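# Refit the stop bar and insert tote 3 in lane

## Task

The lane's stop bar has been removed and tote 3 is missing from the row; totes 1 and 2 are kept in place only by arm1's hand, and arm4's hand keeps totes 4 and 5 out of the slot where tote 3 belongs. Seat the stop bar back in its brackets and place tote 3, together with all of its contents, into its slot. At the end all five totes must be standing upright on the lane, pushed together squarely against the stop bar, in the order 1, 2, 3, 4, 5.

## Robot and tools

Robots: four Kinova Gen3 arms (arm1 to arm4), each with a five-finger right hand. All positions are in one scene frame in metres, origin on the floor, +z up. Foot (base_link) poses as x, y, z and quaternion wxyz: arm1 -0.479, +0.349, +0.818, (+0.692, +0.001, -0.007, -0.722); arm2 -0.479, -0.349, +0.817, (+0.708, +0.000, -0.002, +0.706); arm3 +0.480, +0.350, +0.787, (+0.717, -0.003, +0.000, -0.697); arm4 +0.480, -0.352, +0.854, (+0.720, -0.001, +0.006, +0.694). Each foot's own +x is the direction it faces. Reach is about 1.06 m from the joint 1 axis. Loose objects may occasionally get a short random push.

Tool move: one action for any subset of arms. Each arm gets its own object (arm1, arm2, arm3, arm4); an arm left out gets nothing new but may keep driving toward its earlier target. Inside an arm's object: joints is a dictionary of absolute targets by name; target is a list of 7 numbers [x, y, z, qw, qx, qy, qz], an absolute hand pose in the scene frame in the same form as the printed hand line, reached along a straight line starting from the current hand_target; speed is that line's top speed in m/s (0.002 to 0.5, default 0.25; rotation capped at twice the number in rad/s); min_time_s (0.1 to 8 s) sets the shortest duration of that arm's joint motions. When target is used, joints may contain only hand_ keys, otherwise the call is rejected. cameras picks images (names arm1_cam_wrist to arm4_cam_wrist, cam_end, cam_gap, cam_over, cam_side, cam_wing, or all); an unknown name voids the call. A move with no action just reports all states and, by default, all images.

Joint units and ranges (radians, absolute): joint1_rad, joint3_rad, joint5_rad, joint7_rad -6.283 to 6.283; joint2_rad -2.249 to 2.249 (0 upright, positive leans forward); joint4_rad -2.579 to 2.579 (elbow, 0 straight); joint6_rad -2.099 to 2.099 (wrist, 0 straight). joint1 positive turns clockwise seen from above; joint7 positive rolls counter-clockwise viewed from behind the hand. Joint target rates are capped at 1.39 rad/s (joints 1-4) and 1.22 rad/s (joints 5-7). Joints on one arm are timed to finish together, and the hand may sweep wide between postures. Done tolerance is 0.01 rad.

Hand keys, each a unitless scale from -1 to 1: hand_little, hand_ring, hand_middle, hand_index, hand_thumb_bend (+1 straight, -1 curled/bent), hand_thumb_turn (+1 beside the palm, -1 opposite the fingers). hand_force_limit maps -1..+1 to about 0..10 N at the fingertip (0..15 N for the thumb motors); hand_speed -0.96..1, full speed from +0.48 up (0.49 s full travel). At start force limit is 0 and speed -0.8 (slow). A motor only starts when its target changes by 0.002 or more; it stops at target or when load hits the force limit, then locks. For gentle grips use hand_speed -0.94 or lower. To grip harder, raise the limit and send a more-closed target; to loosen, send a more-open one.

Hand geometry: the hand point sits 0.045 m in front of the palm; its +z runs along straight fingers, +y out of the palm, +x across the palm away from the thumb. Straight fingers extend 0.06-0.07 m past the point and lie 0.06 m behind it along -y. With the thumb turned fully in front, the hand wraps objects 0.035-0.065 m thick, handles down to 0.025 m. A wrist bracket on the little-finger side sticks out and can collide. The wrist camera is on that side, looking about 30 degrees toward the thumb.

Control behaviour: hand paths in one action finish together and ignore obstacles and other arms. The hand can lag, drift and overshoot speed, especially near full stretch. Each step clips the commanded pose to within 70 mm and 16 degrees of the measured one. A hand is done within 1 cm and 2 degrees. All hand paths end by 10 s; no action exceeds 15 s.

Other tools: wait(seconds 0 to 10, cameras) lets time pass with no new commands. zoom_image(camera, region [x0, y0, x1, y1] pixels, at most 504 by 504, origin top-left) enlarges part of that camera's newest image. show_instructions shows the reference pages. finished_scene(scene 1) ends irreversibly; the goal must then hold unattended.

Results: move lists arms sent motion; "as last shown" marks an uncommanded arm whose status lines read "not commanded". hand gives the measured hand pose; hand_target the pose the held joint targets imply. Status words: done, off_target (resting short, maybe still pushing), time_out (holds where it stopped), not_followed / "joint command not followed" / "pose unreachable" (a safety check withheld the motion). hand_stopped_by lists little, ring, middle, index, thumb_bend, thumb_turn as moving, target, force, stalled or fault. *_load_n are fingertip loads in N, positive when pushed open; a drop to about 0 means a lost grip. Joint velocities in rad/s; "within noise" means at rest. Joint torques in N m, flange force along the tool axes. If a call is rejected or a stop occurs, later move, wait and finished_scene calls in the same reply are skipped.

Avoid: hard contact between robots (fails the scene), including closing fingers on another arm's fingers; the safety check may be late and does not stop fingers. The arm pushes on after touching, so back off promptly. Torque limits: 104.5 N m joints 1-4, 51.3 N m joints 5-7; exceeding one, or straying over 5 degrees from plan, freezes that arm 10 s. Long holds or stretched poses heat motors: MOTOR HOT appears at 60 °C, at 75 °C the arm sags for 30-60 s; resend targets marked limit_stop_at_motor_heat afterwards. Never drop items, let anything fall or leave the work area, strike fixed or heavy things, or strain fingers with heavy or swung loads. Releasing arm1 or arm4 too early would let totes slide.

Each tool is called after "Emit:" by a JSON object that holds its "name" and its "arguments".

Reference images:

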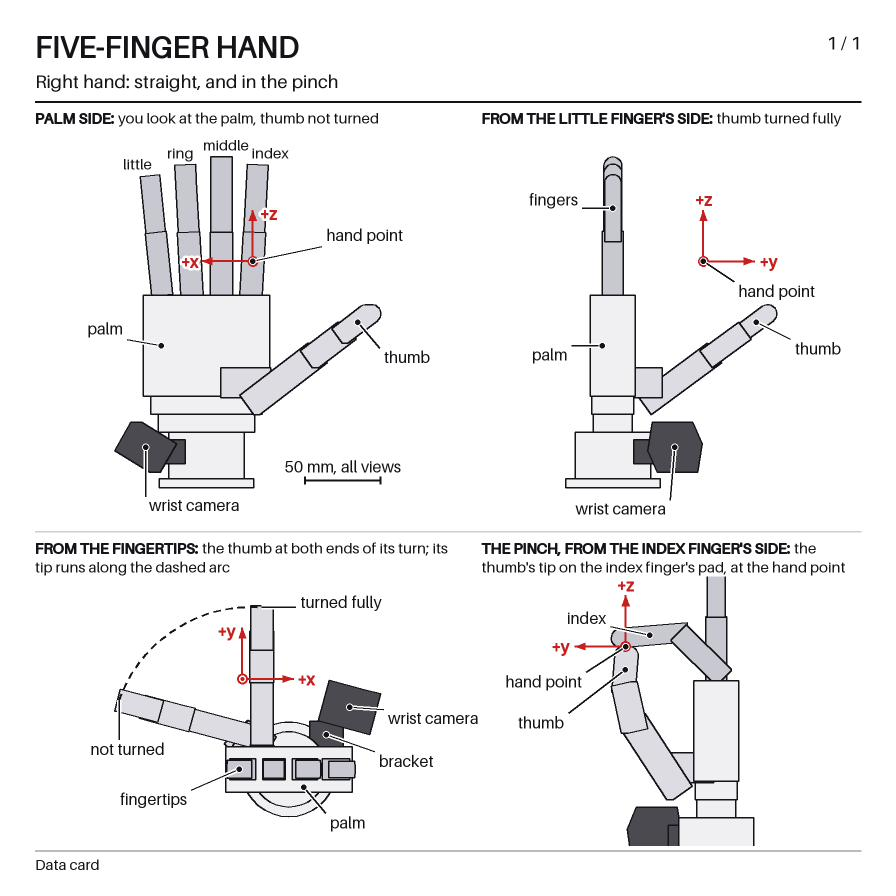

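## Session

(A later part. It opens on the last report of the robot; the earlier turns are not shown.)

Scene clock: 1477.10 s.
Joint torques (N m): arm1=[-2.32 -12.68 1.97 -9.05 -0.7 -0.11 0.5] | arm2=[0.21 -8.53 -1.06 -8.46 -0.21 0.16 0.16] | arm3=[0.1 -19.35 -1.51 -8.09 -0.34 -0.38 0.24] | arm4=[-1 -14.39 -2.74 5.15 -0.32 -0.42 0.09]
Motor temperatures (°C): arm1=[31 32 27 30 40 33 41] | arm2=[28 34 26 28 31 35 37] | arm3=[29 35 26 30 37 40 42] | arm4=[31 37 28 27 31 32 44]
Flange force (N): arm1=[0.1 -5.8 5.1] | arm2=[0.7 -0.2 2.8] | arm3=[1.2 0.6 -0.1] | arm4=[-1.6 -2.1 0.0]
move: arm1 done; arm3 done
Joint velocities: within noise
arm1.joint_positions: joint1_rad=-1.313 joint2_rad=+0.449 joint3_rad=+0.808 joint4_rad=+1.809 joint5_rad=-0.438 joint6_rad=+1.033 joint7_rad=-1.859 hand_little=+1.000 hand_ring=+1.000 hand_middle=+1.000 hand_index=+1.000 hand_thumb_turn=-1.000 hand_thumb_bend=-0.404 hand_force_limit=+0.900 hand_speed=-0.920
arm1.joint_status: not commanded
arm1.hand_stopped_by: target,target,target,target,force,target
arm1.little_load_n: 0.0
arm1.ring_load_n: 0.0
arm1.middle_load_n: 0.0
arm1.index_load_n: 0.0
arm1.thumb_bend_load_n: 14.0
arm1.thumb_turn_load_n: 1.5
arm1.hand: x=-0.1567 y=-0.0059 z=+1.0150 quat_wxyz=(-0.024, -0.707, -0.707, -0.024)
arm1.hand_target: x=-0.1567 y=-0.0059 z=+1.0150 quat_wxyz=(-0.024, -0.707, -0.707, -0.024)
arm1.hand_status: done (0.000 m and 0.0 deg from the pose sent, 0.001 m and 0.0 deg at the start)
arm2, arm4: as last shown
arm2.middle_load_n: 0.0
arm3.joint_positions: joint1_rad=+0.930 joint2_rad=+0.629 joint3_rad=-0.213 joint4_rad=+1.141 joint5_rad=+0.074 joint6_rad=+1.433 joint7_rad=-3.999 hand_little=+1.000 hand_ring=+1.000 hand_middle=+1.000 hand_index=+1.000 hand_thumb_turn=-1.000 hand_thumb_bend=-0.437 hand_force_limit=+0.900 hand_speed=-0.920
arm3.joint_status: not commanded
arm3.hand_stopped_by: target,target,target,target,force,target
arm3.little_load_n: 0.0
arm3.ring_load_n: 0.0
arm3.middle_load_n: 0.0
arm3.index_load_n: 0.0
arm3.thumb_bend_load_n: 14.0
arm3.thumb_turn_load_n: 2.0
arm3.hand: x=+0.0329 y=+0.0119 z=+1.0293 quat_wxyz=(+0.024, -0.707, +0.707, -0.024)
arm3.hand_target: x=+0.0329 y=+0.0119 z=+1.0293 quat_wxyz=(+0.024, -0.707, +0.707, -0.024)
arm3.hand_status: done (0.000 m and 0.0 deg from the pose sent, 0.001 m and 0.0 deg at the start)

Emit:
{"name": "move", "arguments": {"arm1": {"target":[-0.1567,-0.0059,1.0140,0.02406,0.7067,0.7067,0.02406],"speed":0.02}, "arm3": {"target":[0.0329,0.0119,1.0283,0.02406,-0.7067,0.7067,-0.02406],"speed":0.02}, "cameras": []}}

Scene clock: 1481.20 s.
Joint torques (N m): arm1=[-2.28 -9.55 0.93 -7.38 -0.8 -0.45 0.53] | arm2=[0.17 -8.52 -1.05 -8.46 -0.23 0.12 0.17] | arm3=[-0.11 -16.24 -1.56 -6.65 -0.53 -0.9 0.18] | arm4=[-0.97 -14.48 -2.74 5.2 -0.35 -0.44 0.07]
Motor temperatures (°C): arm1=[31 31 27 30 40 33 41] | arm2=[28 34 26 28 31 35 37] | arm3=[29 35 26 30 37 40 42] | arm4=[31 37 28 27 31 32 44]
Flange force (N): arm1=[1.9 -6.5 -4.5] | arm2=[0.8 -0.3 2.7] | arm3=[0.6 0.3 -6.5] | arm4=[-1.6 -2.1 0.4]
move: arm1 done; arm3 done
Joint velocities: within noise
arm1.joint_positions: joint1_rad=-1.312 joint2_rad=+0.451 joint3_rad=+0.807 joint4_rad=+1.811 joint5_rad=-0.440 joint6_rad=+1.030 joint7_rad=-1.857 hand_little=+1.000 hand_ring=+1.000 hand_middle=+1.000 hand_index=+1.000 hand_thumb_turn=-1.000 hand_thumb_bend=-0.404 hand_force_limit=+0.900 hand_speed=-0.920
arm1.joint_status: not commanded
arm1.hand_stopped_by: target,target,target,target,force,target
arm1.little_load_n: 0.0
arm1.ring_load_n: 0.0
arm1.middle_load_n: 0.0
arm1.index_load_n: 0.0
arm1.thumb_bend_load_n: 13.5
arm1.thumb_turn_load_n: 1.5
arm1.hand: x=-0.1567 y=-0.0059 z=+1.0140 quat_wxyz=(-0.024, -0.707, -0.707, -0.024)
arm1.hand_target: x=-0.1567 y=-0.0059 z=+1.0140 quat_wxyz=(-0.024, -0.707, -0.707, -0.024)
arm1.hand_status: done (0.000 m and 0.0 deg from the pose sent, 0.001 m and 0.0 deg at the start)
arm2, arm4: as last shown
arm3.joint_positions: joint1_rad=+0.930 joint2_rad=+0.630 joint3_rad=-0.213 joint4_rad=+1.144 joint5_rad=+0.074 joint6_rad=+1.430 joint7_rad=-3.999 hand_little=+1.000 hand_ring=+1.000 hand_middle=+1.000 hand_index=+1.000 hand_thumb_turn=-1.000 hand_thumb_bend=-0.437 hand_force_limit=+0.900 hand_speed=-0.920
arm3.joint_status: not commanded
arm3.hand_stopped_by: target,target,target,target,force,target
arm3.little_load_n: 0.0
arm3.ring_load_n: 0.0
arm3.middle_load_n: 0.0
arm3.index_load_n: 0.0
arm3.thumb_bend_load_n: 14.0
arm3.thumb_turn_load_n: 2.0
arm3.hand: x=+0.0329 y=+0.0119 z=+1.0283 quat_wxyz=(+0.024, -0.707, +0.707, -0.024)
arm3.hand_target: x=+0.0329 y=+0.0119 z=+1.0283 quat_wxyz=(+0.024, -0.707, +0.707, -0.024)
arm3.hand_status: done (0.000 m and 0.0 deg from the pose sent, 0.001 m and 0.0 deg at the start)

Emit:
{"name": "move", "arguments": {"arm1": {"target":[-0.1567,-0.0059,1.0145,0.02406,0.7067,0.7067,0.02406],"speed":0.02}, "arm3": {"target":[0.0329,0.0119,1.0288,0.02406,-0.7067,0.7067,-0.02406],"speed":0.02}, "cameras": []}}

Emit:
{"name": "move", "arguments": {"arm1": {"joints":{"hand_thumb_bend":0.7,"hand_speed":-0.8}}, "cameras": ["cam_side","cam_end","arm1_cam_wrist"]}}

Scene clock: 1486.73 s.
Joint torques (N m): arm1=[-2.09 -13.12 2.08 -8.86 -0.6 0.07 0.5] | arm2=[0.18 -8.57 -1.05 -8.45 -0.2 0.11 0.17] | arm3=[0.16 -19.42 -1.58 -7.66 -0.39 -0.13 0.09] | arm4=[-0.97 -14.45 -2.76 5.16 -0.32 -0.45 0.06]
Motor temperatures (°C): arm1=[31 31 27 29 40 33 41] | arm2=[28 34 26 28 31 35 37] | arm3=[29 35 26 30 37 40 42] | arm4=[31 37 28 27 31 32 44]
Flange force (N): arm1=[-0.4 -4.8 5.9] | arm2=[0.6 -0.2 2.6] | arm3=[2.2 1.9 -0.5] | arm4=[-1.7 -2.0 0.2]
move: arm1 done; arm3 done
Joint velocities: within noise
arm1.joint_positions: joint1_rad=-1.312 joint2_rad=+0.450 joint3_rad=+0.807 joint4_rad=+1.810 joint5_rad=-0.439 joint6_rad=+1.032 joint7_rad=-1.858 hand_little=+1.000 hand_ring=+1.000 hand_middle=+1.000 hand_index=+1.000 hand_thumb_turn=-1.000 hand_thumb_bend=-0.404 hand_force_limit=+0.900 hand_speed=-0.920
arm1.joint_status: not commanded
arm1.hand_stopped_by: target,target,target,target,force,target
arm1.little_load_n: 0.0
arm1.ring_load_n: 0.0
arm1.middle_load_n: 0.0
arm1.index_load_n: 0.5
arm1.thumb_bend_load_n: 13.5
arm1.thumb_turn_load_n: 1.5
arm1.hand: x=-0.1567 y=-0.0059 z=+1.0145 quat_wxyz=(-0.024, -0.707, -0.707, -0.024)
arm1.hand_target: x=-0.1567 y=-0.0059 z=+1.0145 quat_wxyz=(-0.024, -0.707, -0.707, -0.024)
arm1.hand_status: done (0.000 m and 0.0 deg from the pose sent, 0.000 m and 0.0 deg at the start)
arm2, arm4: as last shown
arm3.joint_positions: joint1_rad=+0.930 joint2_rad=+0.630 joint3_rad=-0.213 joint4_rad=+1.143 joint5_rad=+0.074 joint6_rad=+1.431 joint7_rad=-3.999 hand_little=+1.000 hand_ring=+1.000 hand_middle=+1.000 hand_index=+1.000 hand_thumb_turn=-1.000 hand_thumb_bend=-0.437 hand_force_limit=+0.900 hand_speed=-0.920
arm3.joint_status: not commanded
arm3.hand_stopped_by: target,target,target,target,force,target
arm3.little_load_n: 0.0
arm3.ring_load_n: 0.0
arm3.middle_load_n: 0.0
arm3.index_load_n: 0.0
arm3.thumb_bend_load_n: 14.0
arm3.thumb_turn_load_n: 2.0
arm3.hand: x=+0.0329 y=+0.0119 z=+1.0288 quat_wxyz=(+0.024, -0.707, +0.707, -0.024)
arm3.hand_target: x=+0.0329 y=+0.0119 z=+1.0288 quat_wxyz=(+0.024, -0.707, +0.707, -0.024)
arm3.hand_status: done (0.000 m and 0.0 deg from the pose sent, 0.000 m and 0.0 deg at the start)

Scene clock: 1491.10 s.
Joint torques (N m): arm1=[-2.24 -11.58 1.58 -8.75 -0.89 -0.45 0.38] | arm2=[0.17 -8.52 -1.05 -8.44 -0.24 0.14 0.14] | arm3=[0.75 -19.46 -0.98 -8.27 -0.04 -0.53 0.16] | arm4=[-0.96 -14.42 -2.7 5.2 -0.35 -0.48 0.11]
Motor temperatures (°C): arm1=[31 31 27 30 40 33 41] | arm2=[28 34 26 28 31 35 37] | arm3=[29 35 26 30 37 40 42] | arm4=[31 37 28 27 31 32 44]
Flange force (N): arm1=[1.3 -6.7 1.4] | arm2=[0.7 -0.3 2.7] | arm3=[1.9 -0.2 -0.1] | arm4=[-1.4 -2.1 0.4]
move: arm1 done
Joint velocities: within noise
arm1.joint_positions: joint1_rad=-1.312 joint2_rad=+0.450 joint3_rad=+0.807 joint4_rad=+1.810 joint5_rad=-0.439 joint6_rad=+1.032 joint7_rad=-1.858 hand_little=+1.000 hand_ring=+1.000 hand_middle=+1.000 hand_index=+1.000 hand_thumb_turn=-1.000 hand_thumb_bend=+0.700 hand_force_limit=+0.900 hand_speed=-0.800
arm1.joint_status: all done
arm1.hand_stopped_by: target,target,target,target,target,target
arm1.little_load_n: 0.0
arm1.ring_load_n: 0.0
arm1.middle_load_n: 0.0
arm1.index_load_n: 0.0
arm1.thumb_bend_load_n: -0.5
arm1.thumb_turn_load_n: 0.0
arm1.hand: x=-0.1567 y=-0.0059 z=+1.0145 quat_wxyz=(-0.024, -0.707, -0.707, -0.024)
arm1.hand_target: x=-0.1567 y=-0.0059 z=+1.0145 quat_wxyz=(-0.024, -0.707, -0.707, -0.024)
arm1.hand_status: not commanded
arm2, arm3, arm4: as last shown
arm2.index_load_n: 0.5
pictures: arm1_cam_wrist, cam_end, cam_side

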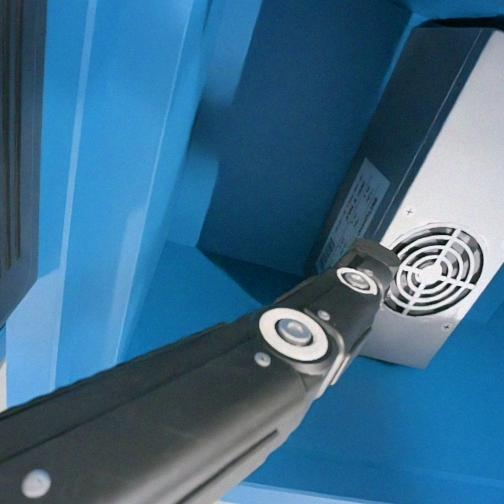

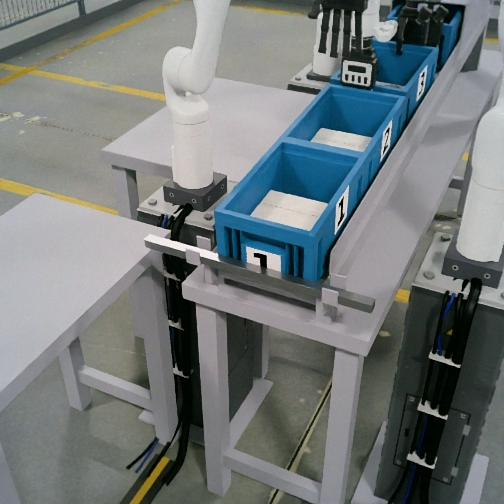

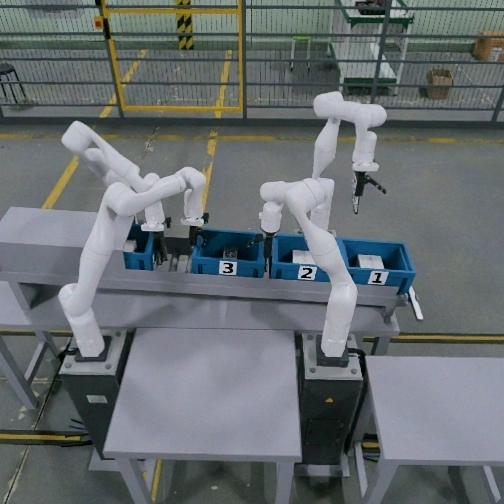

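Emit:
{"name": "move", "arguments": {"arm1": {"target":[-0.1592,-0.0059,1.0345,0.02406,0.7067,0.7067,0.02406],"speed":0.03}, "cameras": []}}

Emit:
{"name": "move", "arguments": {"arm1": {"target":[-0.167,-0.0059,1.15,0.02406,0.7067,0.7067,0.02406],"speed":0.08}, "cameras": ["cam_side","cam_end"]}}

Scene clock: 1495.80 s.
Joint torques (N m): arm1=[-1.46 -10.51 2.02 -7.95 -0.35 -0.27 0.3] | arm2=[0.29 -8.53 -1.1 -8.45 -0.22 0.15 0.18] | arm3=[0.11 -19.29 -1.61 -7.64 -0.43 -0.1 0.09] | arm4=[-1.01 -14.34 -2.66 5.17 -0.35 -0.44 0.08]
Motor temperatures (°C): arm1=[31 31 27 29 40 33 41] | arm2=[28 34 26 28 31 35 37] | arm3=[29 35 26 30 37 40 42] | arm4=[31 37 28 27 31 32 44]
Flange force (N): arm1=[1.3 -4.4 0.3] | arm2=[0.6 0.0 2.7] | arm3=[1.9 1.8 -0.5] | arm4=[-1.5 -2.3 -0.1]
move: arm1 done
Joint velocities: within noise
arm1.joint_positions: joint1_rad=-1.327 joint2_rad=+0.420 joint3_rad=+0.827 joint4_rad=+1.778 joint5_rad=-0.409 joint6_rad=+1.085 joint7_rad=-1.882 hand_little=+1.000 hand_ring=+1.000 hand_middle=+1.000 hand_index=+1.000 hand_thumb_turn=-1.000 hand_thumb_bend=+0.700 hand_force_limit=+0.900 hand_speed=-0.800
arm1.joint_status: not commanded
arm1.hand_stopped_by: target,target,target,target,target,target
arm1.little_load_n: 0.0
arm1.ring_load_n: 0.0
arm1.middle_load_n: 0.0
arm1.index_load_n: 0.0
arm1.thumb_bend_load_n: -0.5
arm1.thumb_turn_load_n: 0.0
arm1.hand: x=-0.1592 y=-0.0059 z=+1.0345 quat_wxyz=(-0.024, -0.707, -0.707, -0.024)
arm1.hand_target: x=-0.1592 y=-0.0059 z=+1.0345 quat_wxyz=(-0.024, -0.707, -0.707, -0.024)
arm1.hand_status: done (0.000 m and 0.0 deg from the pose sent, 0.020 m and 0.0 deg at the start)
arm2, arm3, arm4: as last shown
arm2.index_load_n: 0.0
arm3.index_load_n: 0.5

Scene clock: 1497.77 s.
Joint torques (N m): arm1=[-1.51 -9.05 1.49 -8.86 -0.38 -0.28 0.26] | arm2=[0.17 -8.54 -1.04 -8.51 -0.23 0.14 0.15] | arm3=[0.04 -19.33 -1.52 -7.6 -0.46 -0.1 0.12] | arm4=[-1.01 -14.42 -2.65 5.21 -0.32 -0.48 0.06]
Motor temperatures (°C): arm1=[31 32 27 30 40 33 41] | arm2=[28 34 26 28 31 35 37] | arm3=[29 35 26 30 37 40 42] | arm4=[31 37 28 27 31 32 44]
Flange force (N): arm1=[1.2 -4.4 1.4] | arm2=[0.8 -0.3 2.9] | arm3=[2.1 2.0 -0.6] | arm4=[-1.4 -2.4 0.1]
move: arm1 done
Joint velocities: within noise
arm1.joint_positions: joint1_rad=-1.372 joint2_rad=+0.303 joint3_rad=+0.890 joint4_rad=+1.524 joint5_rad=-0.293 joint6_rad=+1.411 joint7_rad=-1.992 hand_little=+1.000 hand_ring=+1.000 hand_middle=+1.000 hand_index=+1.000 hand_thumb_turn=-1.000 hand_thumb_bend=+0.700 hand_force_limit=+0.900 hand_speed=-0.800
arm1.joint_status: not commanded
arm1.hand_stopped_by: target,target,target,target,target,target
arm1.little_load_n: 0.0
arm1.ring_load_n: 0.0
arm1.middle_load_n: 0.0
arm1.index_load_n: 0.0
arm1.thumb_bend_load_n: 0.0
arm1.thumb_turn_load_n: 0.0
arm1.hand: x=-0.1670 y=-0.0059 z=+1.1500 quat_wxyz=(-0.024, -0.707, -0.707, -0.024)
arm1.hand_target: x=-0.1670 y=-0.0059 z=+1.1500 quat_wxyz=(-0.024, -0.707, -0.707, -0.024)
arm1.hand_status: done (0.000 m and 0.0 deg from the pose sent, 0.116 m and 0.0 deg at the start)
arm2, arm3, arm4: as last shown
arm3.index_load_n: 0.0
pictures: cam_end, cam_side

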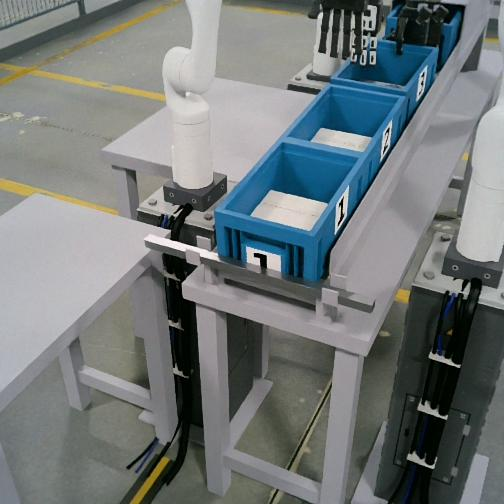

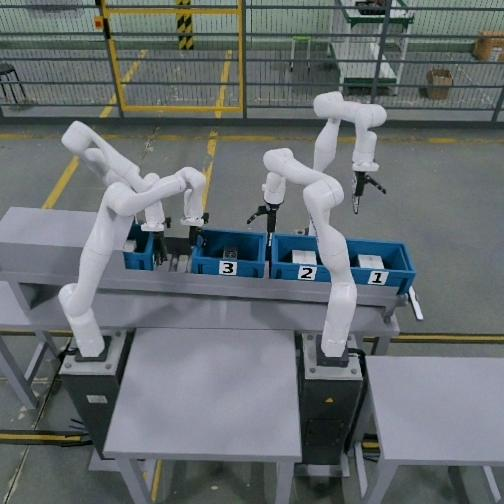

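Emit:
{"name": "move", "arguments": {"arm3": {"target":[0.0129,0.0119,1.0274,0.02406,-0.7067,0.7067,-0.02406],"speed":0.03}, "cameras": ["cam_side"]}}

Emit:
{"name": "zoom_image", "arguments": {"camera": "cam_side", "region": [180, 225, 310, 295]}}

Scene clock: 1502.57 s.
Joint torques (N m): arm1=[-1.42 -9.1 1.47 -8.84 -0.32 -0.28 0.22] | arm2=[0.18 -8.59 -1.06 -8.44 -0.21 0.15 0.16] | arm3=[0.13 -19.78 -1.5 -7.58 -0.45 -0.03 0.12] | arm4=[-0.99 -14.43 -2.69 5.22 -0.36 -0.45 0.03]
Motor temperatures (°C): arm1=[31 32 27 30 40 33 41] | arm2=[28 34 26 28 31 35 37] | arm3=[29 35 26 30 37 40 42] | arm4=[31 37 28 27 31 32 44]
Flange force (N): arm1=[1.1 -4.2 1.4] | arm2=[0.5 -0.2 2.7] | arm3=[2.0 1.7 -0.6] | arm4=[-1.5 -2.3 0.2]
move: arm3 done
Joint velocities: within noise
arm1: as last shown
arm2.joint_positions: joint1_rad=+0.215 joint2_rad=+0.086 joint3_rad=-0.606 joint4_rad=+1.239 joint5_rad=+0.047 joint6_rad=+1.833 joint7_rad=-1.944 hand_little=+1.000 hand_ring=+1.000 hand_middle=+1.000 hand_index=+1.000 hand_thumb_turn=-1.000 hand_thumb_bend=+1.000 hand_force_limit=+0.000 hand_speed=-0.800
arm2.joint_status: not commanded
arm2.hand_stopped_by: target,target,target,target,target,target
arm2.little_load_n: 0.0
arm2.ring_load_n: 0.0
arm2.middle_load_n: 0.0
arm2.index_load_n: 0.0
arm2.thumb_bend_load_n: 0.0
arm2.thumb_turn_load_n: 0.0
arm2.hand: x=-0.6200 y=+0.0000 z=+1.2800 quat_wxyz=(+0.000, +0.707, -0.707, +0.000)
arm2.hand_target: x=-0.6200 y=+0.0000 z=+1.2800 quat_wxyz=(+0.000, +0.707, -0.707, +0.000)
arm2.hand_status: not commanded
arm3.joint_positions: joint1_rad=+0.945 joint2_rad=+0.669 joint3_rad=-0.207 joint4_rad=+1.075 joint5_rad=+0.078 joint6_rad=+1.460 joint7_rad=-3.973 hand_little=+1.000 hand_ring=+1.000 hand_middle=+1.000 hand_index=+1.000 hand_thumb_turn=-1.000 hand_thumb_bend=-0.437 hand_force_limit=+0.900 hand_speed=-0.920
arm3.joint_status: not commanded
arm3.hand_stopped_by: target,target,target,target,force,target
arm3.little_load_n: 0.0
arm3.ring_load_n: -0.5
arm3.middle_load_n: 0.0
arm3.index_load_n: 0.0
arm3.thumb_bend_load_n: 14.0
arm3.thumb_turn_load_n: 2.0
arm3.hand: x=+0.0129 y=+0.0119 z=+1.0274 quat_wxyz=(+0.024, -0.707, +0.707, -0.024)
arm3.hand_target: x=+0.0129 y=+0.0119 z=+1.0274 quat_wxyz=(+0.024, -0.707, +0.707, -0.024)
arm3.hand_status: done (0.000 m and 0.0 deg from the pose sent, 0.020 m and 0.0 deg at the start)
arm4.joint_positions: joint1_rad=+0.012 joint2_rad=+0.642 joint3_rad=+2.089 joint4_rad=-1.891 joint5_rad=+0.676 joint6_rad=-1.014 joint7_rad=+0.266 hand_little=+1.000 hand_ring=+1.000 hand_middle=+1.000 hand_index=+1.000 hand_thumb_turn=+1.000 hand_thumb_bend=+1.000 hand_force_limit=+0.000 hand_speed=-0.800
arm4.joint_status: not commanded
arm4.hand_stopped_by: target,target,target,target,target,target
arm4.little_load_n: 0.0
arm4.ring_load_n: 0.0
arm4.middle_load_n: 0.0
arm4.index_load_n: 0.0
arm4.thumb_bend_load_n: 0.0
arm4.thumb_turn_load_n: 0.0
arm4.hand: x=+0.1852 y=-0.0026 z=+0.9913 quat_wxyz=(+0.001, -0.707, +0.707, +0.000)
arm4.hand_target: x=+0.1852 y=-0.0026 z=+0.9913 quat_wxyz=(+0.001, -0.707, +0.707, +0.000)
arm4.hand_status: not commanded

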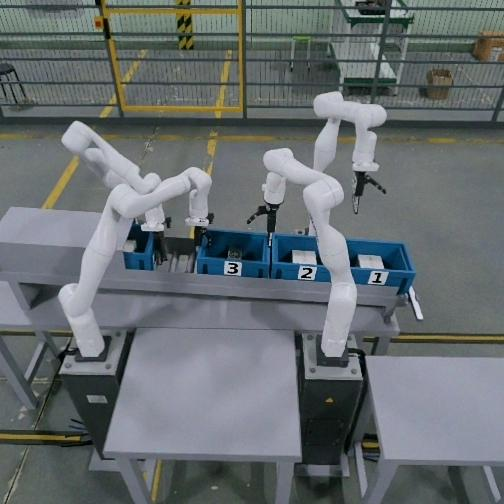

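Scaled by 3.877.

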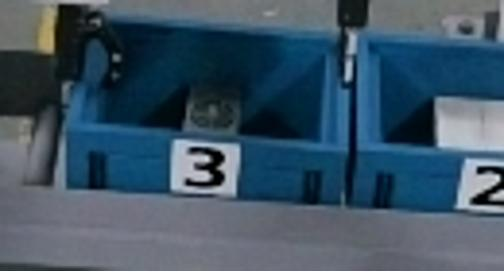

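Emit:
{"name": "move", "arguments": {"arm3": {"target":[0.0049,0.0119,1.0269,0.02406,-0.7067,0.7067,-0.02406],"speed":0.02}, "cameras": ["cam_side"]}}

Emit:
{"name": "zoom_image", "arguments": {"camera": "cam_side", "region": [230, 225, 310, 295]}}

Scene clock: 1507.40 s.
Joint torques (N m): arm1=[-1.5 -9.18 1.52 -8.88 -0.34 -0.25 0.25] | arm2=[0.18 -8.5 -1.08 -8.46 -0.21 0.11 0.16] | arm3=[4.02 -18.68 1.72 -11.69 2.27 -4.45 0.58] | arm4=[-0.98 -14.42 -2.67 5.24 -0.34 -0.46 0.02]
Motor temperatures (°C): arm1=[31 32 27 30 40 33 41] | arm2=[28 34 26 28 31 35 37] | arm3=[29 35 26 31 37 40 42] | arm4=[31 37 28 27 31 32 44]
Flange force (N): arm1=[0.9 -4.2 1.6] | arm2=[0.8 -0.3 2.7] | arm3=[-1.1 -13.6 -3.6] | arm4=[-1.5 -2.4 0.1]
move: arm3 done
Joint velocities: within noise
arm1, arm2, arm4: as last shown
arm3.joint_positions: joint1_rad=+0.951 joint2_rad=+0.685 joint3_rad=-0.205 joint4_rad=+1.046 joint5_rad=+0.080 joint6_rad=+1.473 joint7_rad=-3.963 hand_little=+1.000 hand_ring=+1.000 hand_middle=+1.000 hand_index=+1.000 hand_thumb_turn=-1.000 hand_thumb_bend=-0.437 hand_force_limit=+0.900 hand_speed=-0.920
arm3.joint_status: not commanded
arm3.hand_stopped_by: target,target,target,target,force,target
arm3.little_load_n: 0.0
arm3.ring_load_n: 0.0
arm3.middle_load_n: 0.0
arm3.index_load_n: 0.0
arm3.thumb_bend_load_n: 13.0
arm3.thumb_turn_load_n: 1.0
arm3.hand: x=+0.0049 y=+0.0119 z=+1.0269 quat_wxyz=(+0.024, -0.707, +0.707, -0.024)
arm3.hand_target: x=+0.0049 y=+0.0119 z=+1.0269 quat_wxyz=(+0.024, -0.707, +0.707, -0.024)
arm3.hand_status: done (0.000 m and 0.0 deg from the pose sent, 0.008 m and 0.0 deg at the start)

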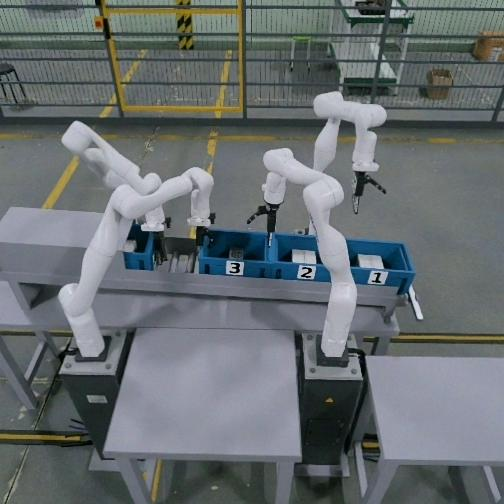

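Scaled by 6.300.

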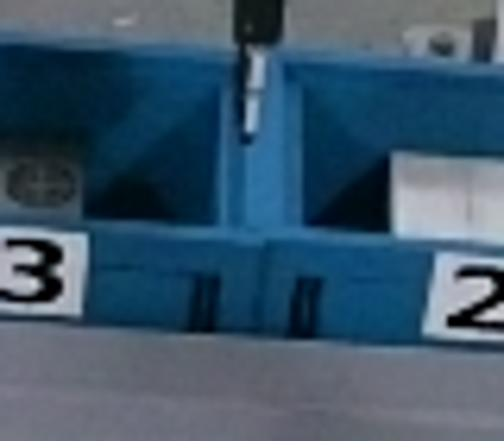

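Emit:
{"name": "move", "arguments": {"arm3": {"target":[0.0059,0.0119,1.0270,0.02406,-0.7067,0.7067,-0.02406],"speed":0.01}, "cameras": []}}

Emit:
{"name": "move", "arguments": {"arm3": {"joints":{"hand_thumb_bend":0.7,"hand_speed":-0.8}}, "cameras": ["cam_side"]}}

Emit:
{"name": "zoom_image", "arguments": {"camera": "cam_side", "region": [180, 215, 310, 295]}}

Scene clock: 1511.30 s.
Joint torques (N m): arm1=[-1.55 -9.08 1.46 -8.95 -0.4 -0.28 0.29] | arm2=[0.16 -8.56 -1.03 -8.43 -0.2 0.12 0.19] | arm3=[1.7 -20.27 -0.15 -8.79 0.59 -1.01 0.16] | arm4=[-0.99 -14.44 -2.74 5.21 -0.37 -0.41 0.05]
Motor temperatures (°C): arm1=[31 32 27 30 40 33 41] | arm2=[28 34 26 28 31 35 37] | arm3=[29 35 26 31 37 40 42] | arm4=[31 37 28 27 31 32 44]
Flange force (N): arm1=[1.3 -4.5 1.6] | arm2=[0.6 -0.1 2.6] | arm3=[2.3 -2.2 -0.5] | arm4=[-1.7 -2.2 0.2]
move: arm3 done
Joint velocities: within noise
arm1, arm2, arm4: as last shown
arm1.middle_load_n: -0.5
arm3.joint_positions: joint1_rad=+0.951 joint2_rad=+0.683 joint3_rad=-0.205 joint4_rad=+1.050 joint5_rad=+0.080 joint6_rad=+1.471 joint7_rad=-3.964 hand_little=+1.000 hand_ring=+1.000 hand_middle=+1.000 hand_index=+1.000 hand_thumb_turn=-1.000 hand_thumb_bend=-0.437 hand_force_limit=+0.900 hand_speed=-0.920
arm3.joint_status: not commanded
arm3.hand_stopped_by: target,target,target,target,force,target
arm3.little_load_n: 0.0
arm3.ring_load_n: 0.0
arm3.middle_load_n: 0.0
arm3.index_load_n: 0.0
arm3.thumb_bend_load_n: 13.5
arm3.thumb_turn_load_n: 0.5
arm3.hand: x=+0.0059 y=+0.0119 z=+1.0270 quat_wxyz=(+0.024, -0.707, +0.707, -0.024)
arm3.hand_target: x=+0.0059 y=+0.0119 z=+1.0270 quat_wxyz=(+0.024, -0.707, +0.707, -0.024)
arm3.hand_status: done (0.000 m and 0.0 deg from the pose sent, 0.001 m and 0.0 deg at the start)
arm4.thumb_bend_load_n: -0.5

Scene clock: 1515.77 s.
Joint torques (N m): arm1=[-1.46 -9.03 1.46 -8.88 -0.39 -0.27 0.26] | arm2=[0.14 -8.52 -1.07 -8.5 -0.24 0.16 0.19] | arm3=[2.48 -19.78 0.39 -8.99 0.89 -1.56 0.11] | arm4=[-0.97 -14.43 -2.7 5.15 -0.33 -0.46 0.11]
Motor temperatures (°C): arm1=[31 32 27 30 40 33 41] | arm2=[28 34 26 28 31 35 37] | arm3=[29 35 26 31 37 40 42] | arm4=[31 37 28 27 31 32 44]
Flange force (N): arm1=[1.5 -4.5 1.4] | arm2=[0.8 -0.3 3.0] | arm3=[2.7 -3.8 -1.8] | arm4=[-1.5 -2.0 0.2]
move: arm3 done
Joint velocities: within noise
arm1, arm2, arm4: as last shown
arm1.middle_load_n: 0.0
arm3.joint_positions: joint1_rad=+0.951 joint2_rad=+0.683 joint3_rad=-0.205 joint4_rad=+1.050 joint5_rad=+0.080 joint6_rad=+1.471 joint7_rad=-3.964 hand_little=+1.000 hand_ring=+1.000 hand_middle=+1.000 hand_index=+1.000 hand_thumb_turn=-1.000 hand_thumb_bend=+0.700 hand_force_limit=+0.900 hand_speed=-0.800
arm3.joint_status: all done
arm3.hand_stopped_by: target,target,target,target,target,target
arm3.little_load_n: 0.0
arm3.ring_load_n: 0.0
arm3.middle_load_n: 0.0
arm3.index_load_n: 0.0
arm3.thumb_bend_load_n: 0.0
arm3.thumb_turn_load_n: 0.0
arm3.hand: x=+0.0059 y=+0.0119 z=+1.0270 quat_wxyz=(+0.024, -0.707, +0.707, -0.024)
arm3.hand_target: x=+0.0059 y=+0.0119 z=+1.0270 quat_wxyz=(+0.024, -0.707, +0.707, -0.024)
arm3.hand_status: not commanded
arm4.thumb_bend_load_n: 0.0

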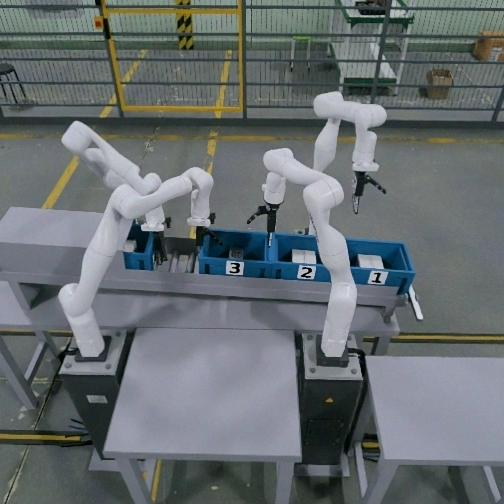

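Scaled by 3.877.

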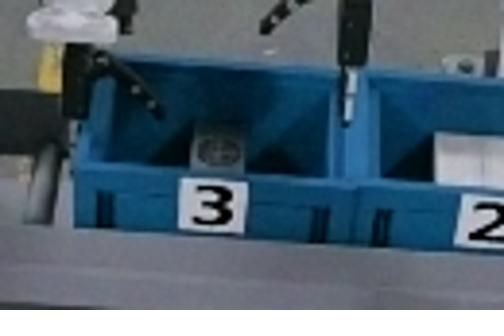

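Emit:
{"name": "move", "arguments": {"arm3": {"target":[0.0099,0.0119,1.06,0.02406,-0.7067,0.7067,-0.02406],"speed":0.03}, "arm1": {"target":[-0.2,0.2,1.2,0,0.7071,0.7071,0],"speed":0.12}, "cameras": ["cam_side","cam_gap"]}}

Emit:
{"name": "zoom_image", "arguments": {"camera": "cam_side", "region": [180, 215, 310, 295]}}

Scene clock: 1554.43 s.
Joint torques (N m): arm1=[-1.47 -1.93 -1.13 -9.03 -0.14 -0.17 0.25] | arm2=[0.23 -8.48 -0.99 -8.44 -0.23 0.15 0.2] | arm3=[1.03 -17.83 -0.67 -6.44 -0.15 -0.24 -0.1] | arm4=[-0.98 -14.42 -2.68 5.24 -0.34 -0.47 0.08]
Motor temperatures (°C): arm1=[31 32 27 30 40 33 41] | arm2=[28 34 26 28 31 35 37] | arm3=[29 35 26 31 37 40 42] | arm4=[31 37 28 27 31 32 44]
Flange force (N): arm1=[0.7 -5.3 3.3] | arm2=[0.7 0.0 2.7] | arm3=[4.0 1.9 -5.6] | arm4=[-1.4 -2.3 0.3]
move: arm1 done; arm3 done
Joint velocities: within noise
arm1.joint_positions: joint1_rad=-1.870 joint2_rad=-0.190 joint3_rad=+0.522 joint4_rad=+1.723 joint5_rad=+0.089 joint6_rad=+1.597 joint7_rad=-2.884 hand_little=+1.000 hand_ring=+1.000 hand_middle=+1.000 hand_index=+1.000 hand_thumb_turn=-1.000 hand_thumb_bend=+0.700 hand_force_limit=+0.900 hand_speed=-0.800
arm1.joint_status: not commanded
arm1.hand_stopped_by: target,target,target,target,target,target
arm1.little_load_n: 0.0
arm1.ring_load_n: 0.0
arm1.middle_load_n: 0.0
arm1.index_load_n: 0.0
arm1.thumb_bend_load_n: 0.0
arm1.thumb_turn_load_n: 0.0
arm1.hand: x=-0.2000 y=+0.2000 z=+1.2000 quat_wxyz=(+0.000, -0.707, -0.707, +0.000)
arm1.hand_target: x=-0.2000 y=+0.2000 z=+1.2000 quat_wxyz=(+0.000, -0.707, -0.707, +0.000)
arm1.hand_status: done (0.000 m and 0.0 deg from the pose sent, 0.214 m and 3.9 deg at the start)
arm2, arm4: as last shown
arm2.thumb_turn_load_n: -0.5
arm3.joint_positions: joint1_rad=+0.942 joint2_rad=+0.664 joint3_rad=-0.205 joint4_rad=+0.979 joint5_rad=+0.076 joint6_rad=+1.561 joint7_rad=-3.967 hand_little=+1.000 hand_ring=+1.000 hand_middle=+1.000 hand_index=+1.000 hand_thumb_turn=-1.000 hand_thumb_bend=+0.700 hand_force_limit=+0.900 hand_speed=-0.800
arm3.joint_status: not commanded
arm3.hand_stopped_by: target,target,target,target,target,target
arm3.little_load_n: 0.0
arm3.ring_load_n: -0.5
arm3.middle_load_n: 0.0
arm3.index_load_n: 0.0
arm3.thumb_bend_load_n: 0.0
arm3.thumb_turn_load_n: 0.0
arm3.hand: x=+0.0099 y=+0.0119 z=+1.0600 quat_wxyz=(+0.024, -0.707, +0.707, -0.024)
arm3.hand_target: x=+0.0099 y=+0.0119 z=+1.0600 quat_wxyz=(+0.024, -0.707, +0.707, -0.024)
arm3.hand_status: done (0.000 m and 0.0 deg from the pose sent, 0.033 m and 0.0 deg at the start)
pictures: cam_gap, cam_side

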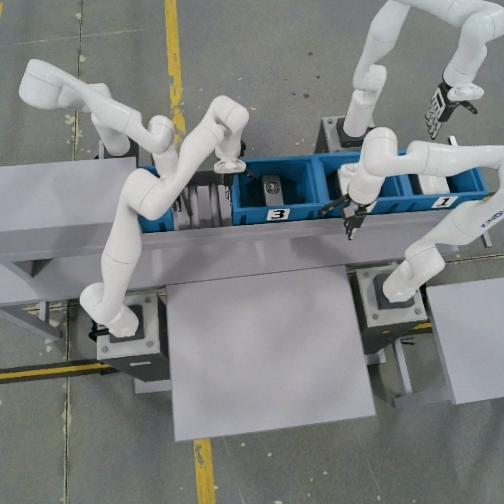

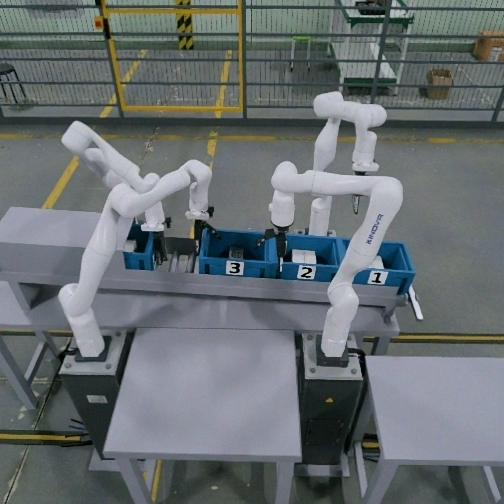

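Scaled by 3.877.

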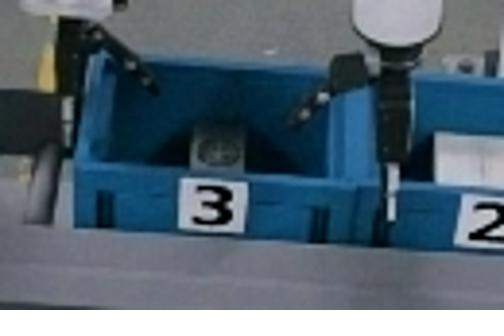

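Emit:
{"name": "move", "arguments": {"arm3": {"target":[0.0099,0.0119,1.2,0,-0.7071,0.7071,0],"speed":0.1}, "cameras": []}}

Emit:
{"name": "move", "arguments": {"arm3": {"target":[0.12,0.22,1.25,0,-0.7071,0.7071,0],"speed":0.12}, "cameras": ["cam_side","cam_gap","cam_over","arm3_cam_wrist","arm4_cam_wrist"]}}

Emit:
{"name": "zoom_image", "arguments": {"camera": "cam_gap", "region": [100, 100, 260, 250]}}

Emit:
{"name": "zoom_image", "arguments": {"camera": "cam_side", "region": [90, 180, 250, 310]}}

Scene clock: 1560.97 s.
Joint torques (N m): arm1=[-1.46 -1.84 -1.18 -9.08 -0.19 -0.19 0.28] | arm2=[0.17 -8.55 -0.99 -8.47 -0.23 0.14 0.17] | arm3=[1.11 -17.7 -0.26 -5.98 -0.04 -0.35 -0.06] | arm4=[-1.03 -14.44 -2.69 5.17 -0.38 -0.44 0.09]
Motor temperatures (°C): arm1=[31 32 27 30 40 33 41] | arm2=[28 34 26 28 31 35 37] | arm3=[29 35 26 31 37 40 42] | arm4=[31 37 28 27 31 32 44]
Flange force (N): arm1=[0.8 -5.7 3.4] | arm2=[0.7 -0.2 2.7] | arm3=no reading | arm4=[-1.6 -2.3 0.2]
move: arm3 done
Joint velocities: within noise
arm1, arm2, arm4: as last shown
arm1.middle_load_n: 0.5
arm2.index_load_n: 0.5
arm2.thumb_turn_load_n: 0.0
arm3.joint_positions: joint1_rad=+0.868 joint2_rad=+0.682 joint3_rad=-0.173 joint4_rad=+0.495 joint5_rad=+0.118 joint6_rad=+1.974 joint7_rad=-3.962 hand_little=+1.000 hand_ring=+1.000 hand_middle=+1.000 hand_index=+1.000 hand_thumb_turn=-1.000 hand_thumb_bend=+0.700 hand_force_limit=+0.900 hand_speed=-0.800
arm3.joint_status: not commanded
arm3.hand_stopped_by: target,target,target,target,target,target
arm3.little_load_n: 0.0
arm3.ring_load_n: 0.0
arm3.middle_load_n: 0.0
arm3.index_load_n: 0.0
arm3.thumb_bend_load_n: 0.0
arm3.thumb_turn_load_n: 0.0
arm3.hand: x=+0.0099 y=+0.0119 z=+1.2000 quat_wxyz=(+0.000, -0.707, +0.707, +0.000)
arm3.hand_target: x=+0.0099 y=+0.0119 z=+1.2000 quat_wxyz=(+0.000, -0.707, +0.707, +0.000)
arm3.hand_status: done (0.000 m and 0.0 deg from the pose sent, 0.140 m and 3.9 deg at the start)

Scene clock: 1563.50 s.
Joint torques (N m): arm1=[-1.48 -1.89 -1.2 -9.11 -0.25 -0.17 0.25] | arm2=[0.16 -8.54 -1.04 -8.45 -0.24 0.14 0.21] | arm3=[0.98 -8.04 -0.18 -6.46 -0.06 -0.32 -0.08] | arm4=[-1.01 -14.39 -2.72 5.22 -0.32 -0.44 0.04]
Motor temperatures (°C): arm1=[31 32 27 30 40 33 41] | arm2=[28 34 26 28 31 35 37] | arm3=[29 35 26 31 37 40 42] | arm4=[31 37 28 27 31 32 44]
Flange force (N): arm1=[0.6 -5.6 3.6] | arm2=[0.6 -0.1 2.7] | arm3=[1.5 -0.3 -5.5] | arm4=[-1.5 -2.4 0.1]
move: arm3 done
Joint velocities: within noise
arm1, arm2, arm4: as last shown
arm1.little_load_n: 0.5
arm1.middle_load_n: 0.0
arm2.index_load_n: 0.0
arm3.joint_positions: joint1_rad=+1.158 joint2_rad=+0.098 joint3_rad=-0.148 joint4_rad=+1.218 joint5_rad=+0.016 joint6_rad=+1.832 joint7_rad=-3.726 hand_little=+1.000 hand_ring=+1.000 hand_middle=+1.000 hand_index=+1.000 hand_thumb_turn=-1.000 hand_thumb_bend=+0.700 hand_force_limit=+0.900 hand_speed=-0.800
arm3.joint_status: not commanded
arm3.hand_stopped_by: target,target,target,target,target,target
arm3.little_load_n: 0.0
arm3.ring_load_n: 0.0
arm3.middle_load_n: 0.0
arm3.index_load_n: 0.0
arm3.thumb_bend_load_n: -0.5
arm3.thumb_turn_load_n: 0.0
arm3.hand: x=+0.1200 y=+0.2200 z=+1.2500 quat_wxyz=(+0.000, -0.707, +0.707, +0.000)
arm3.hand_target: x=+0.1200 y=+0.2200 z=+1.2500 quat_wxyz=(+0.000, -0.707, +0.707, +0.000)
arm3.hand_status: done (0.000 m and 0.0 deg from the pose sent, 0.241 m and 0.0 deg at the start)
pictures: arm3_cam_wrist, arm4_cam_wrist, cam_gap, cam_over, cam_side

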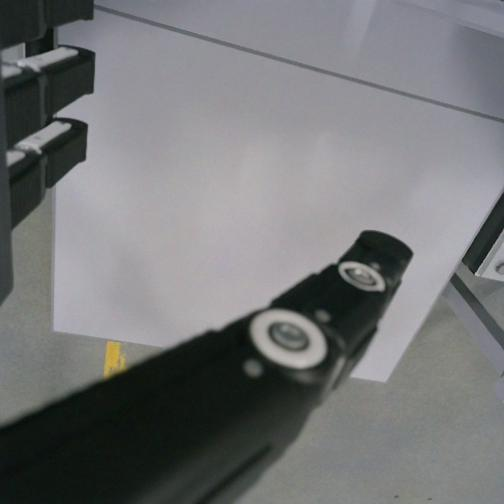

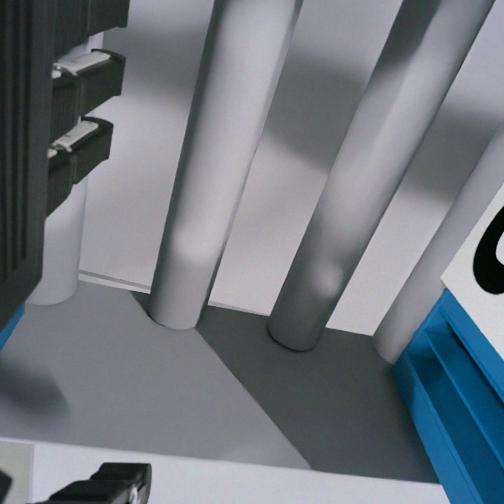

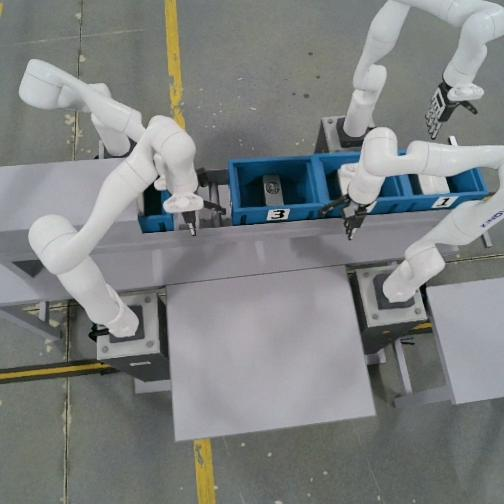

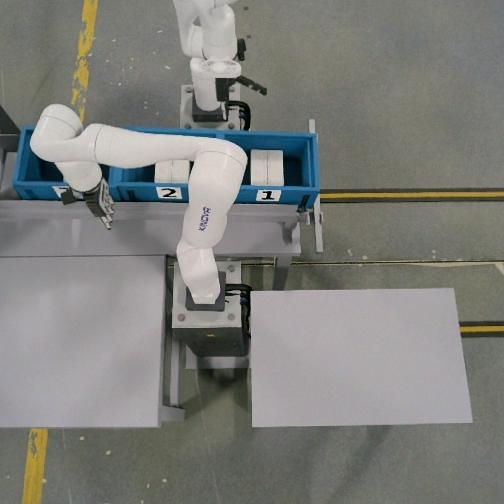

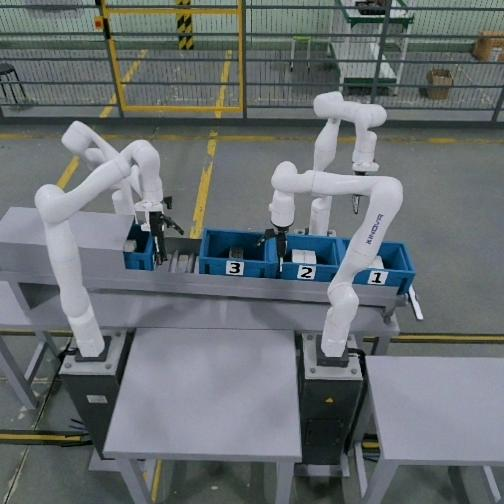

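Scaled by 3.150.

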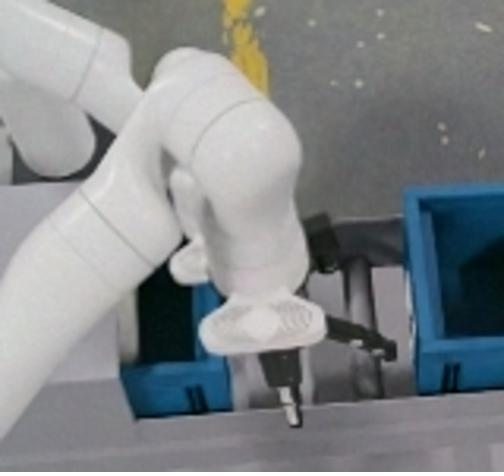

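Scaled by 3.150.

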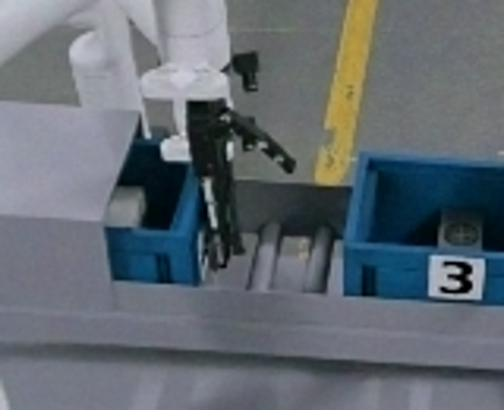

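Emit:
{"name": "move", "arguments": {"arm4": {"target":[0.135,-0.0026,0.9879,0,-0.7071,0.7071,0],"speed":0.03}, "cameras": ["cam_side","cam_gap"]}}

Emit:
{"name": "zoom_image", "arguments": {"camera": "cam_side", "region": [90, 180, 250, 310]}}

Scene clock: 1604.77 s.
Joint torques (N m): arm1=[-1.41 -1.96 -1.15 -9.02 -0.14 -0.22 0.3] | arm2=[0.22 -8.52 -1.06 -8.5 -0.25 0.17 0.17] | arm3=[1 -8.11 -0.21 -6.42 -0.05 -0.35 -0.08] | arm4=[-1.11 -15.88 -3.21 5.29 -0.42 -0.45 0.07]
Motor temperatures (°C): arm1=[31 31 27 30 39 33 41] | arm2=[28 34 26 28 31 35 37] | arm3=[29 34 26 31 37 40 42] | arm4=[31 37 28 27 31 32 44]
Flange force (N): arm1=[0.8 -5.2 3.1] | arm2=[0.8 -0.2 3.0] | arm3=[1.7 -0.1 -5.8] | arm4=[-1.9 -1.8 1.1]
move: arm4 done
Joint velocities: within noise
arm1, arm2, arm3: as last shown
arm1.little_load_n: 0.0
arm3.thumb_bend_load_n: 0.0
arm4.joint_positions: joint1_rad=-0.139 joint2_rad=+0.697 joint3_rad=+2.130 joint4_rad=-1.793 joint5_rad=+0.691 joint6_rad=-1.051 joint7_rad=+0.193 hand_little=+1.000 hand_ring=+1.000 hand_middle=+1.000 hand_index=+1.000 hand_thumb_turn=+1.000 hand_thumb_bend=+1.000 hand_force_limit=+0.000 hand_speed=-0.800
arm4.joint_status: not commanded
arm4.hand_stopped_by: target,target,target,target,target,target
arm4.little_load_n: 0.0
arm4.ring_load_n: 0.0
arm4.middle_load_n: 0.0
arm4.index_load_n: 0.0
arm4.thumb_bend_load_n: 0.0
arm4.thumb_turn_load_n: 0.0
arm4.hand: x=+0.1350 y=-0.0026 z=+0.9879 quat_wxyz=(+0.000, -0.707, +0.707, +0.000)
arm4.hand_target: x=+0.1350 y=-0.0026 z=+0.9879 quat_wxyz=(+0.000, -0.707, +0.707, +0.000)
arm4.hand_status: done (0.000 m and 0.0 deg from the pose sent, 0.050 m and 0.1 deg at the start)
pictures: cam_gap, cam_side

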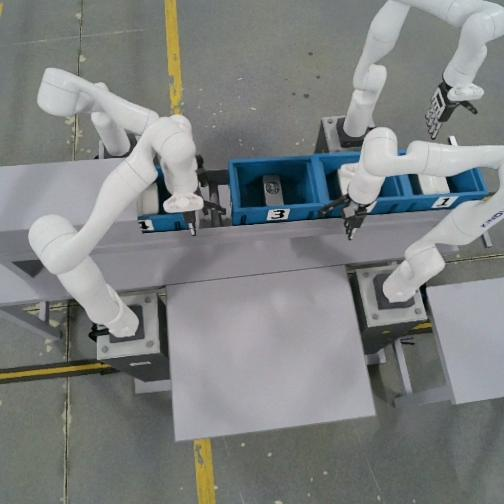

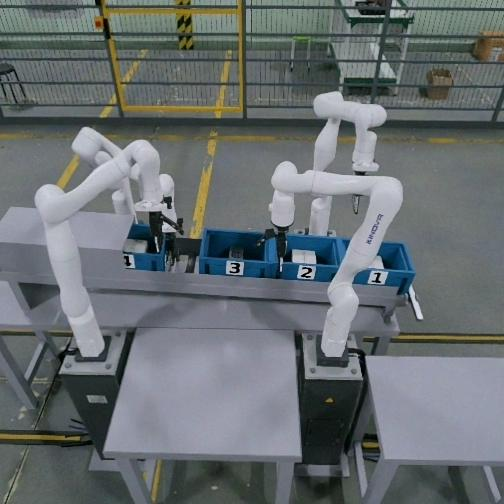

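Scaled by 3.150.

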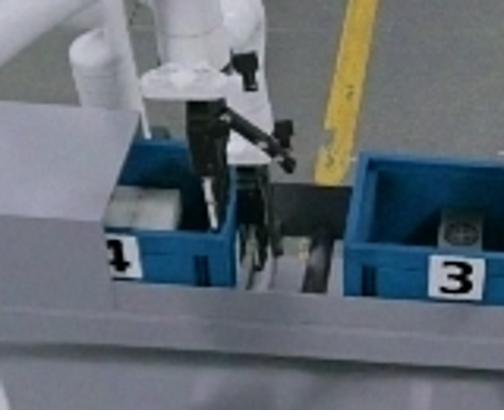

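Emit:
{"name": "move", "arguments": {"arm4": {"target":[0.085,-0.0026,0.9845,0,-0.7071,0.7071,0],"speed":0.03}, "arm3": {"target":[0.2,0.26,1.22,0,0,1,0],"speed":0.15}, "cameras": ["cam_side","cam_gap"]}}

Emit:
{"name": "zoom_image", "arguments": {"camera": "cam_side", "region": [90, 180, 250, 310]}}

Emit:
{"name": "zoom_image", "arguments": {"camera": "cam_gap", "region": [100, 100, 260, 250]}}

Scene clock: 1613.53 s.
Joint torques (N m): arm1=[-1.53 -1.83 -1.15 -9.04 -0.15 -0.15 0.24] | arm2=[0.2 -8.48 -1.06 -8.42 -0.23 0.15 0.18] | arm3=[1.03 -8.04 -0.08 -6.66 -0.06 -0.29 -0.11] | arm4=[-1.11 -17.17 -3.36 5.28 -0.42 -0.43 0.08]
Motor temperatures (°C): arm1=[31 31 27 30 39 33 41] | arm2=[28 34 26 28 31 35 37] | arm3=[29 34 26 30 37 40 42] | arm4=[31 37 28 27 31 32 44]
Flange force (N): arm1=[0.7 -5.6 3.4] | arm2=[0.7 -0.2 2.6] | arm3=[-0.7 -1.2 -5.0] | arm4=[-1.9 -1.4 0.9]
move: arm3 done; arm4 done
Joint velocities: within noise
arm1: as last shown
arm2.joint_positions: joint1_rad=+0.215 joint2_rad=+0.086 joint3_rad=-0.606 joint4_rad=+1.239 joint5_rad=+0.047 joint6_rad=+1.833 joint7_rad=-1.944 hand_little=+1.000 hand_ring=+1.000 hand_middle=+1.000 hand_index=+1.000 hand_thumb_turn=-1.000 hand_thumb_bend=+1.000 hand_force_limit=+0.000 hand_speed=-0.800
arm2.joint_status: not commanded
arm2.hand_stopped_by: target,target,target,target,target,target
arm2.little_load_n: 0.0
arm2.ring_load_n: 0.0
arm2.middle_load_n: 0.0
arm2.index_load_n: 0.0
arm2.thumb_bend_load_n: 0.0
arm2.thumb_turn_load_n: 0.0
arm2.hand: x=-0.6200 y=+0.0000 z=+1.2800 quat_wxyz=(+0.000, +0.707, -0.707, +0.000)
arm2.hand_target: x=-0.6200 y=+0.0000 z=+1.2800 quat_wxyz=(+0.000, +0.707, -0.707, +0.000)
arm2.hand_status: not commanded
arm3.joint_positions: joint1_rad=+1.099 joint2_rad=+0.091 joint3_rad=-0.028 joint4_rad=+1.323 joint5_rad=+0.004 joint6_rad=+1.733 joint7_rad=-5.240 hand_little=+1.000 hand_ring=+1.000 hand_middle=+1.000 hand_index=+1.000 hand_thumb_turn=-1.000 hand_thumb_bend=+0.700 hand_force_limit=+0.900 hand_speed=-0.800
arm3.joint_status: not commanded
arm3.hand_stopped_by: target,target,target,target,target,target
arm3.little_load_n: 0.0
arm3.ring_load_n: 0.0
arm3.middle_load_n: 0.0
arm3.index_load_n: 0.0
arm3.thumb_bend_load_n: 0.0
arm3.thumb_turn_load_n: 0.0
arm3.hand: x=+0.2000 y=+0.2600 z=+1.2200 quat_wxyz=(+0.000, +0.000, +1.000, +0.000)
arm3.hand_target: x=+0.2000 y=+0.2600 z=+1.2200 quat_wxyz=(+0.000, +0.000, +1.000, +0.000)
arm3.hand_status: done (0.000 m and 0.0 deg from the pose sent, 0.094 m and 90.0 deg at the start)
arm4.joint_positions: joint1_rad=-0.277 joint2_rad=+0.756 joint3_rad=+2.168 joint4_rad=-1.678 joint5_rad=+0.705 joint6_rad=-1.097 joint7_rad=+0.141 hand_little=+1.000 hand_ring=+1.000 hand_middle=+1.000 hand_index=+1.000 hand_thumb_turn=+1.000 hand_thumb_bend=+1.000 hand_force_limit=+0.000 hand_speed=-0.800
arm4.joint_status: not commanded
arm4.hand_stopped_by: target,target,target,target,target,target
arm4.little_load_n: 0.0
arm4.ring_load_n: 0.0
arm4.middle_load_n: 0.0
arm4.index_load_n: 0.0
arm4.thumb_bend_load_n: 0.0
arm4.thumb_turn_load_n: 0.0
arm4.hand: x=+0.0850 y=-0.0026 z=+0.9845 quat_wxyz=(+0.000, -0.707, +0.707, +0.000)
arm4.hand_target: x=+0.0850 y=-0.0026 z=+0.9845 quat_wxyz=(+0.000, -0.707, +0.707, +0.000)
arm4.hand_status: done (0.000 m and 0.0 deg from the pose sent, 0.050 m and 0.0 deg at the start)
pictures: cam_gap, cam_side

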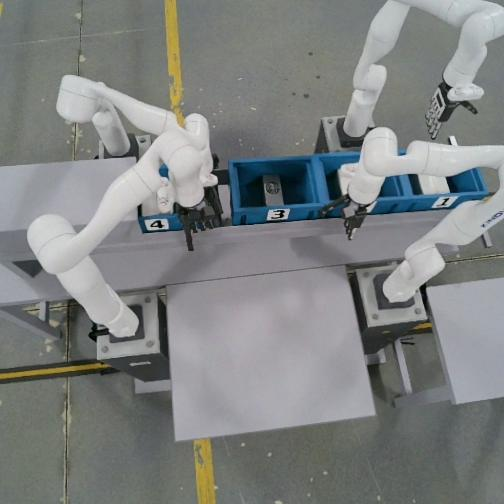

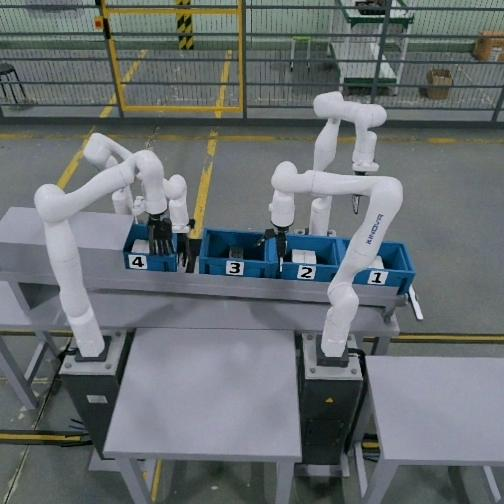

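Scaled by 3.150.

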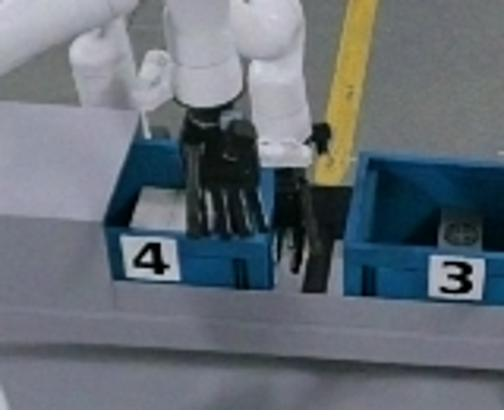

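Scaled by 3.150.

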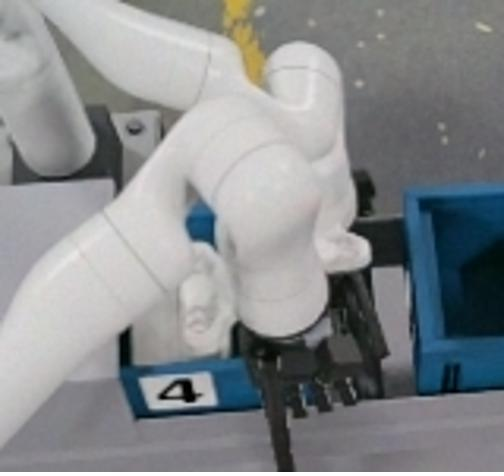

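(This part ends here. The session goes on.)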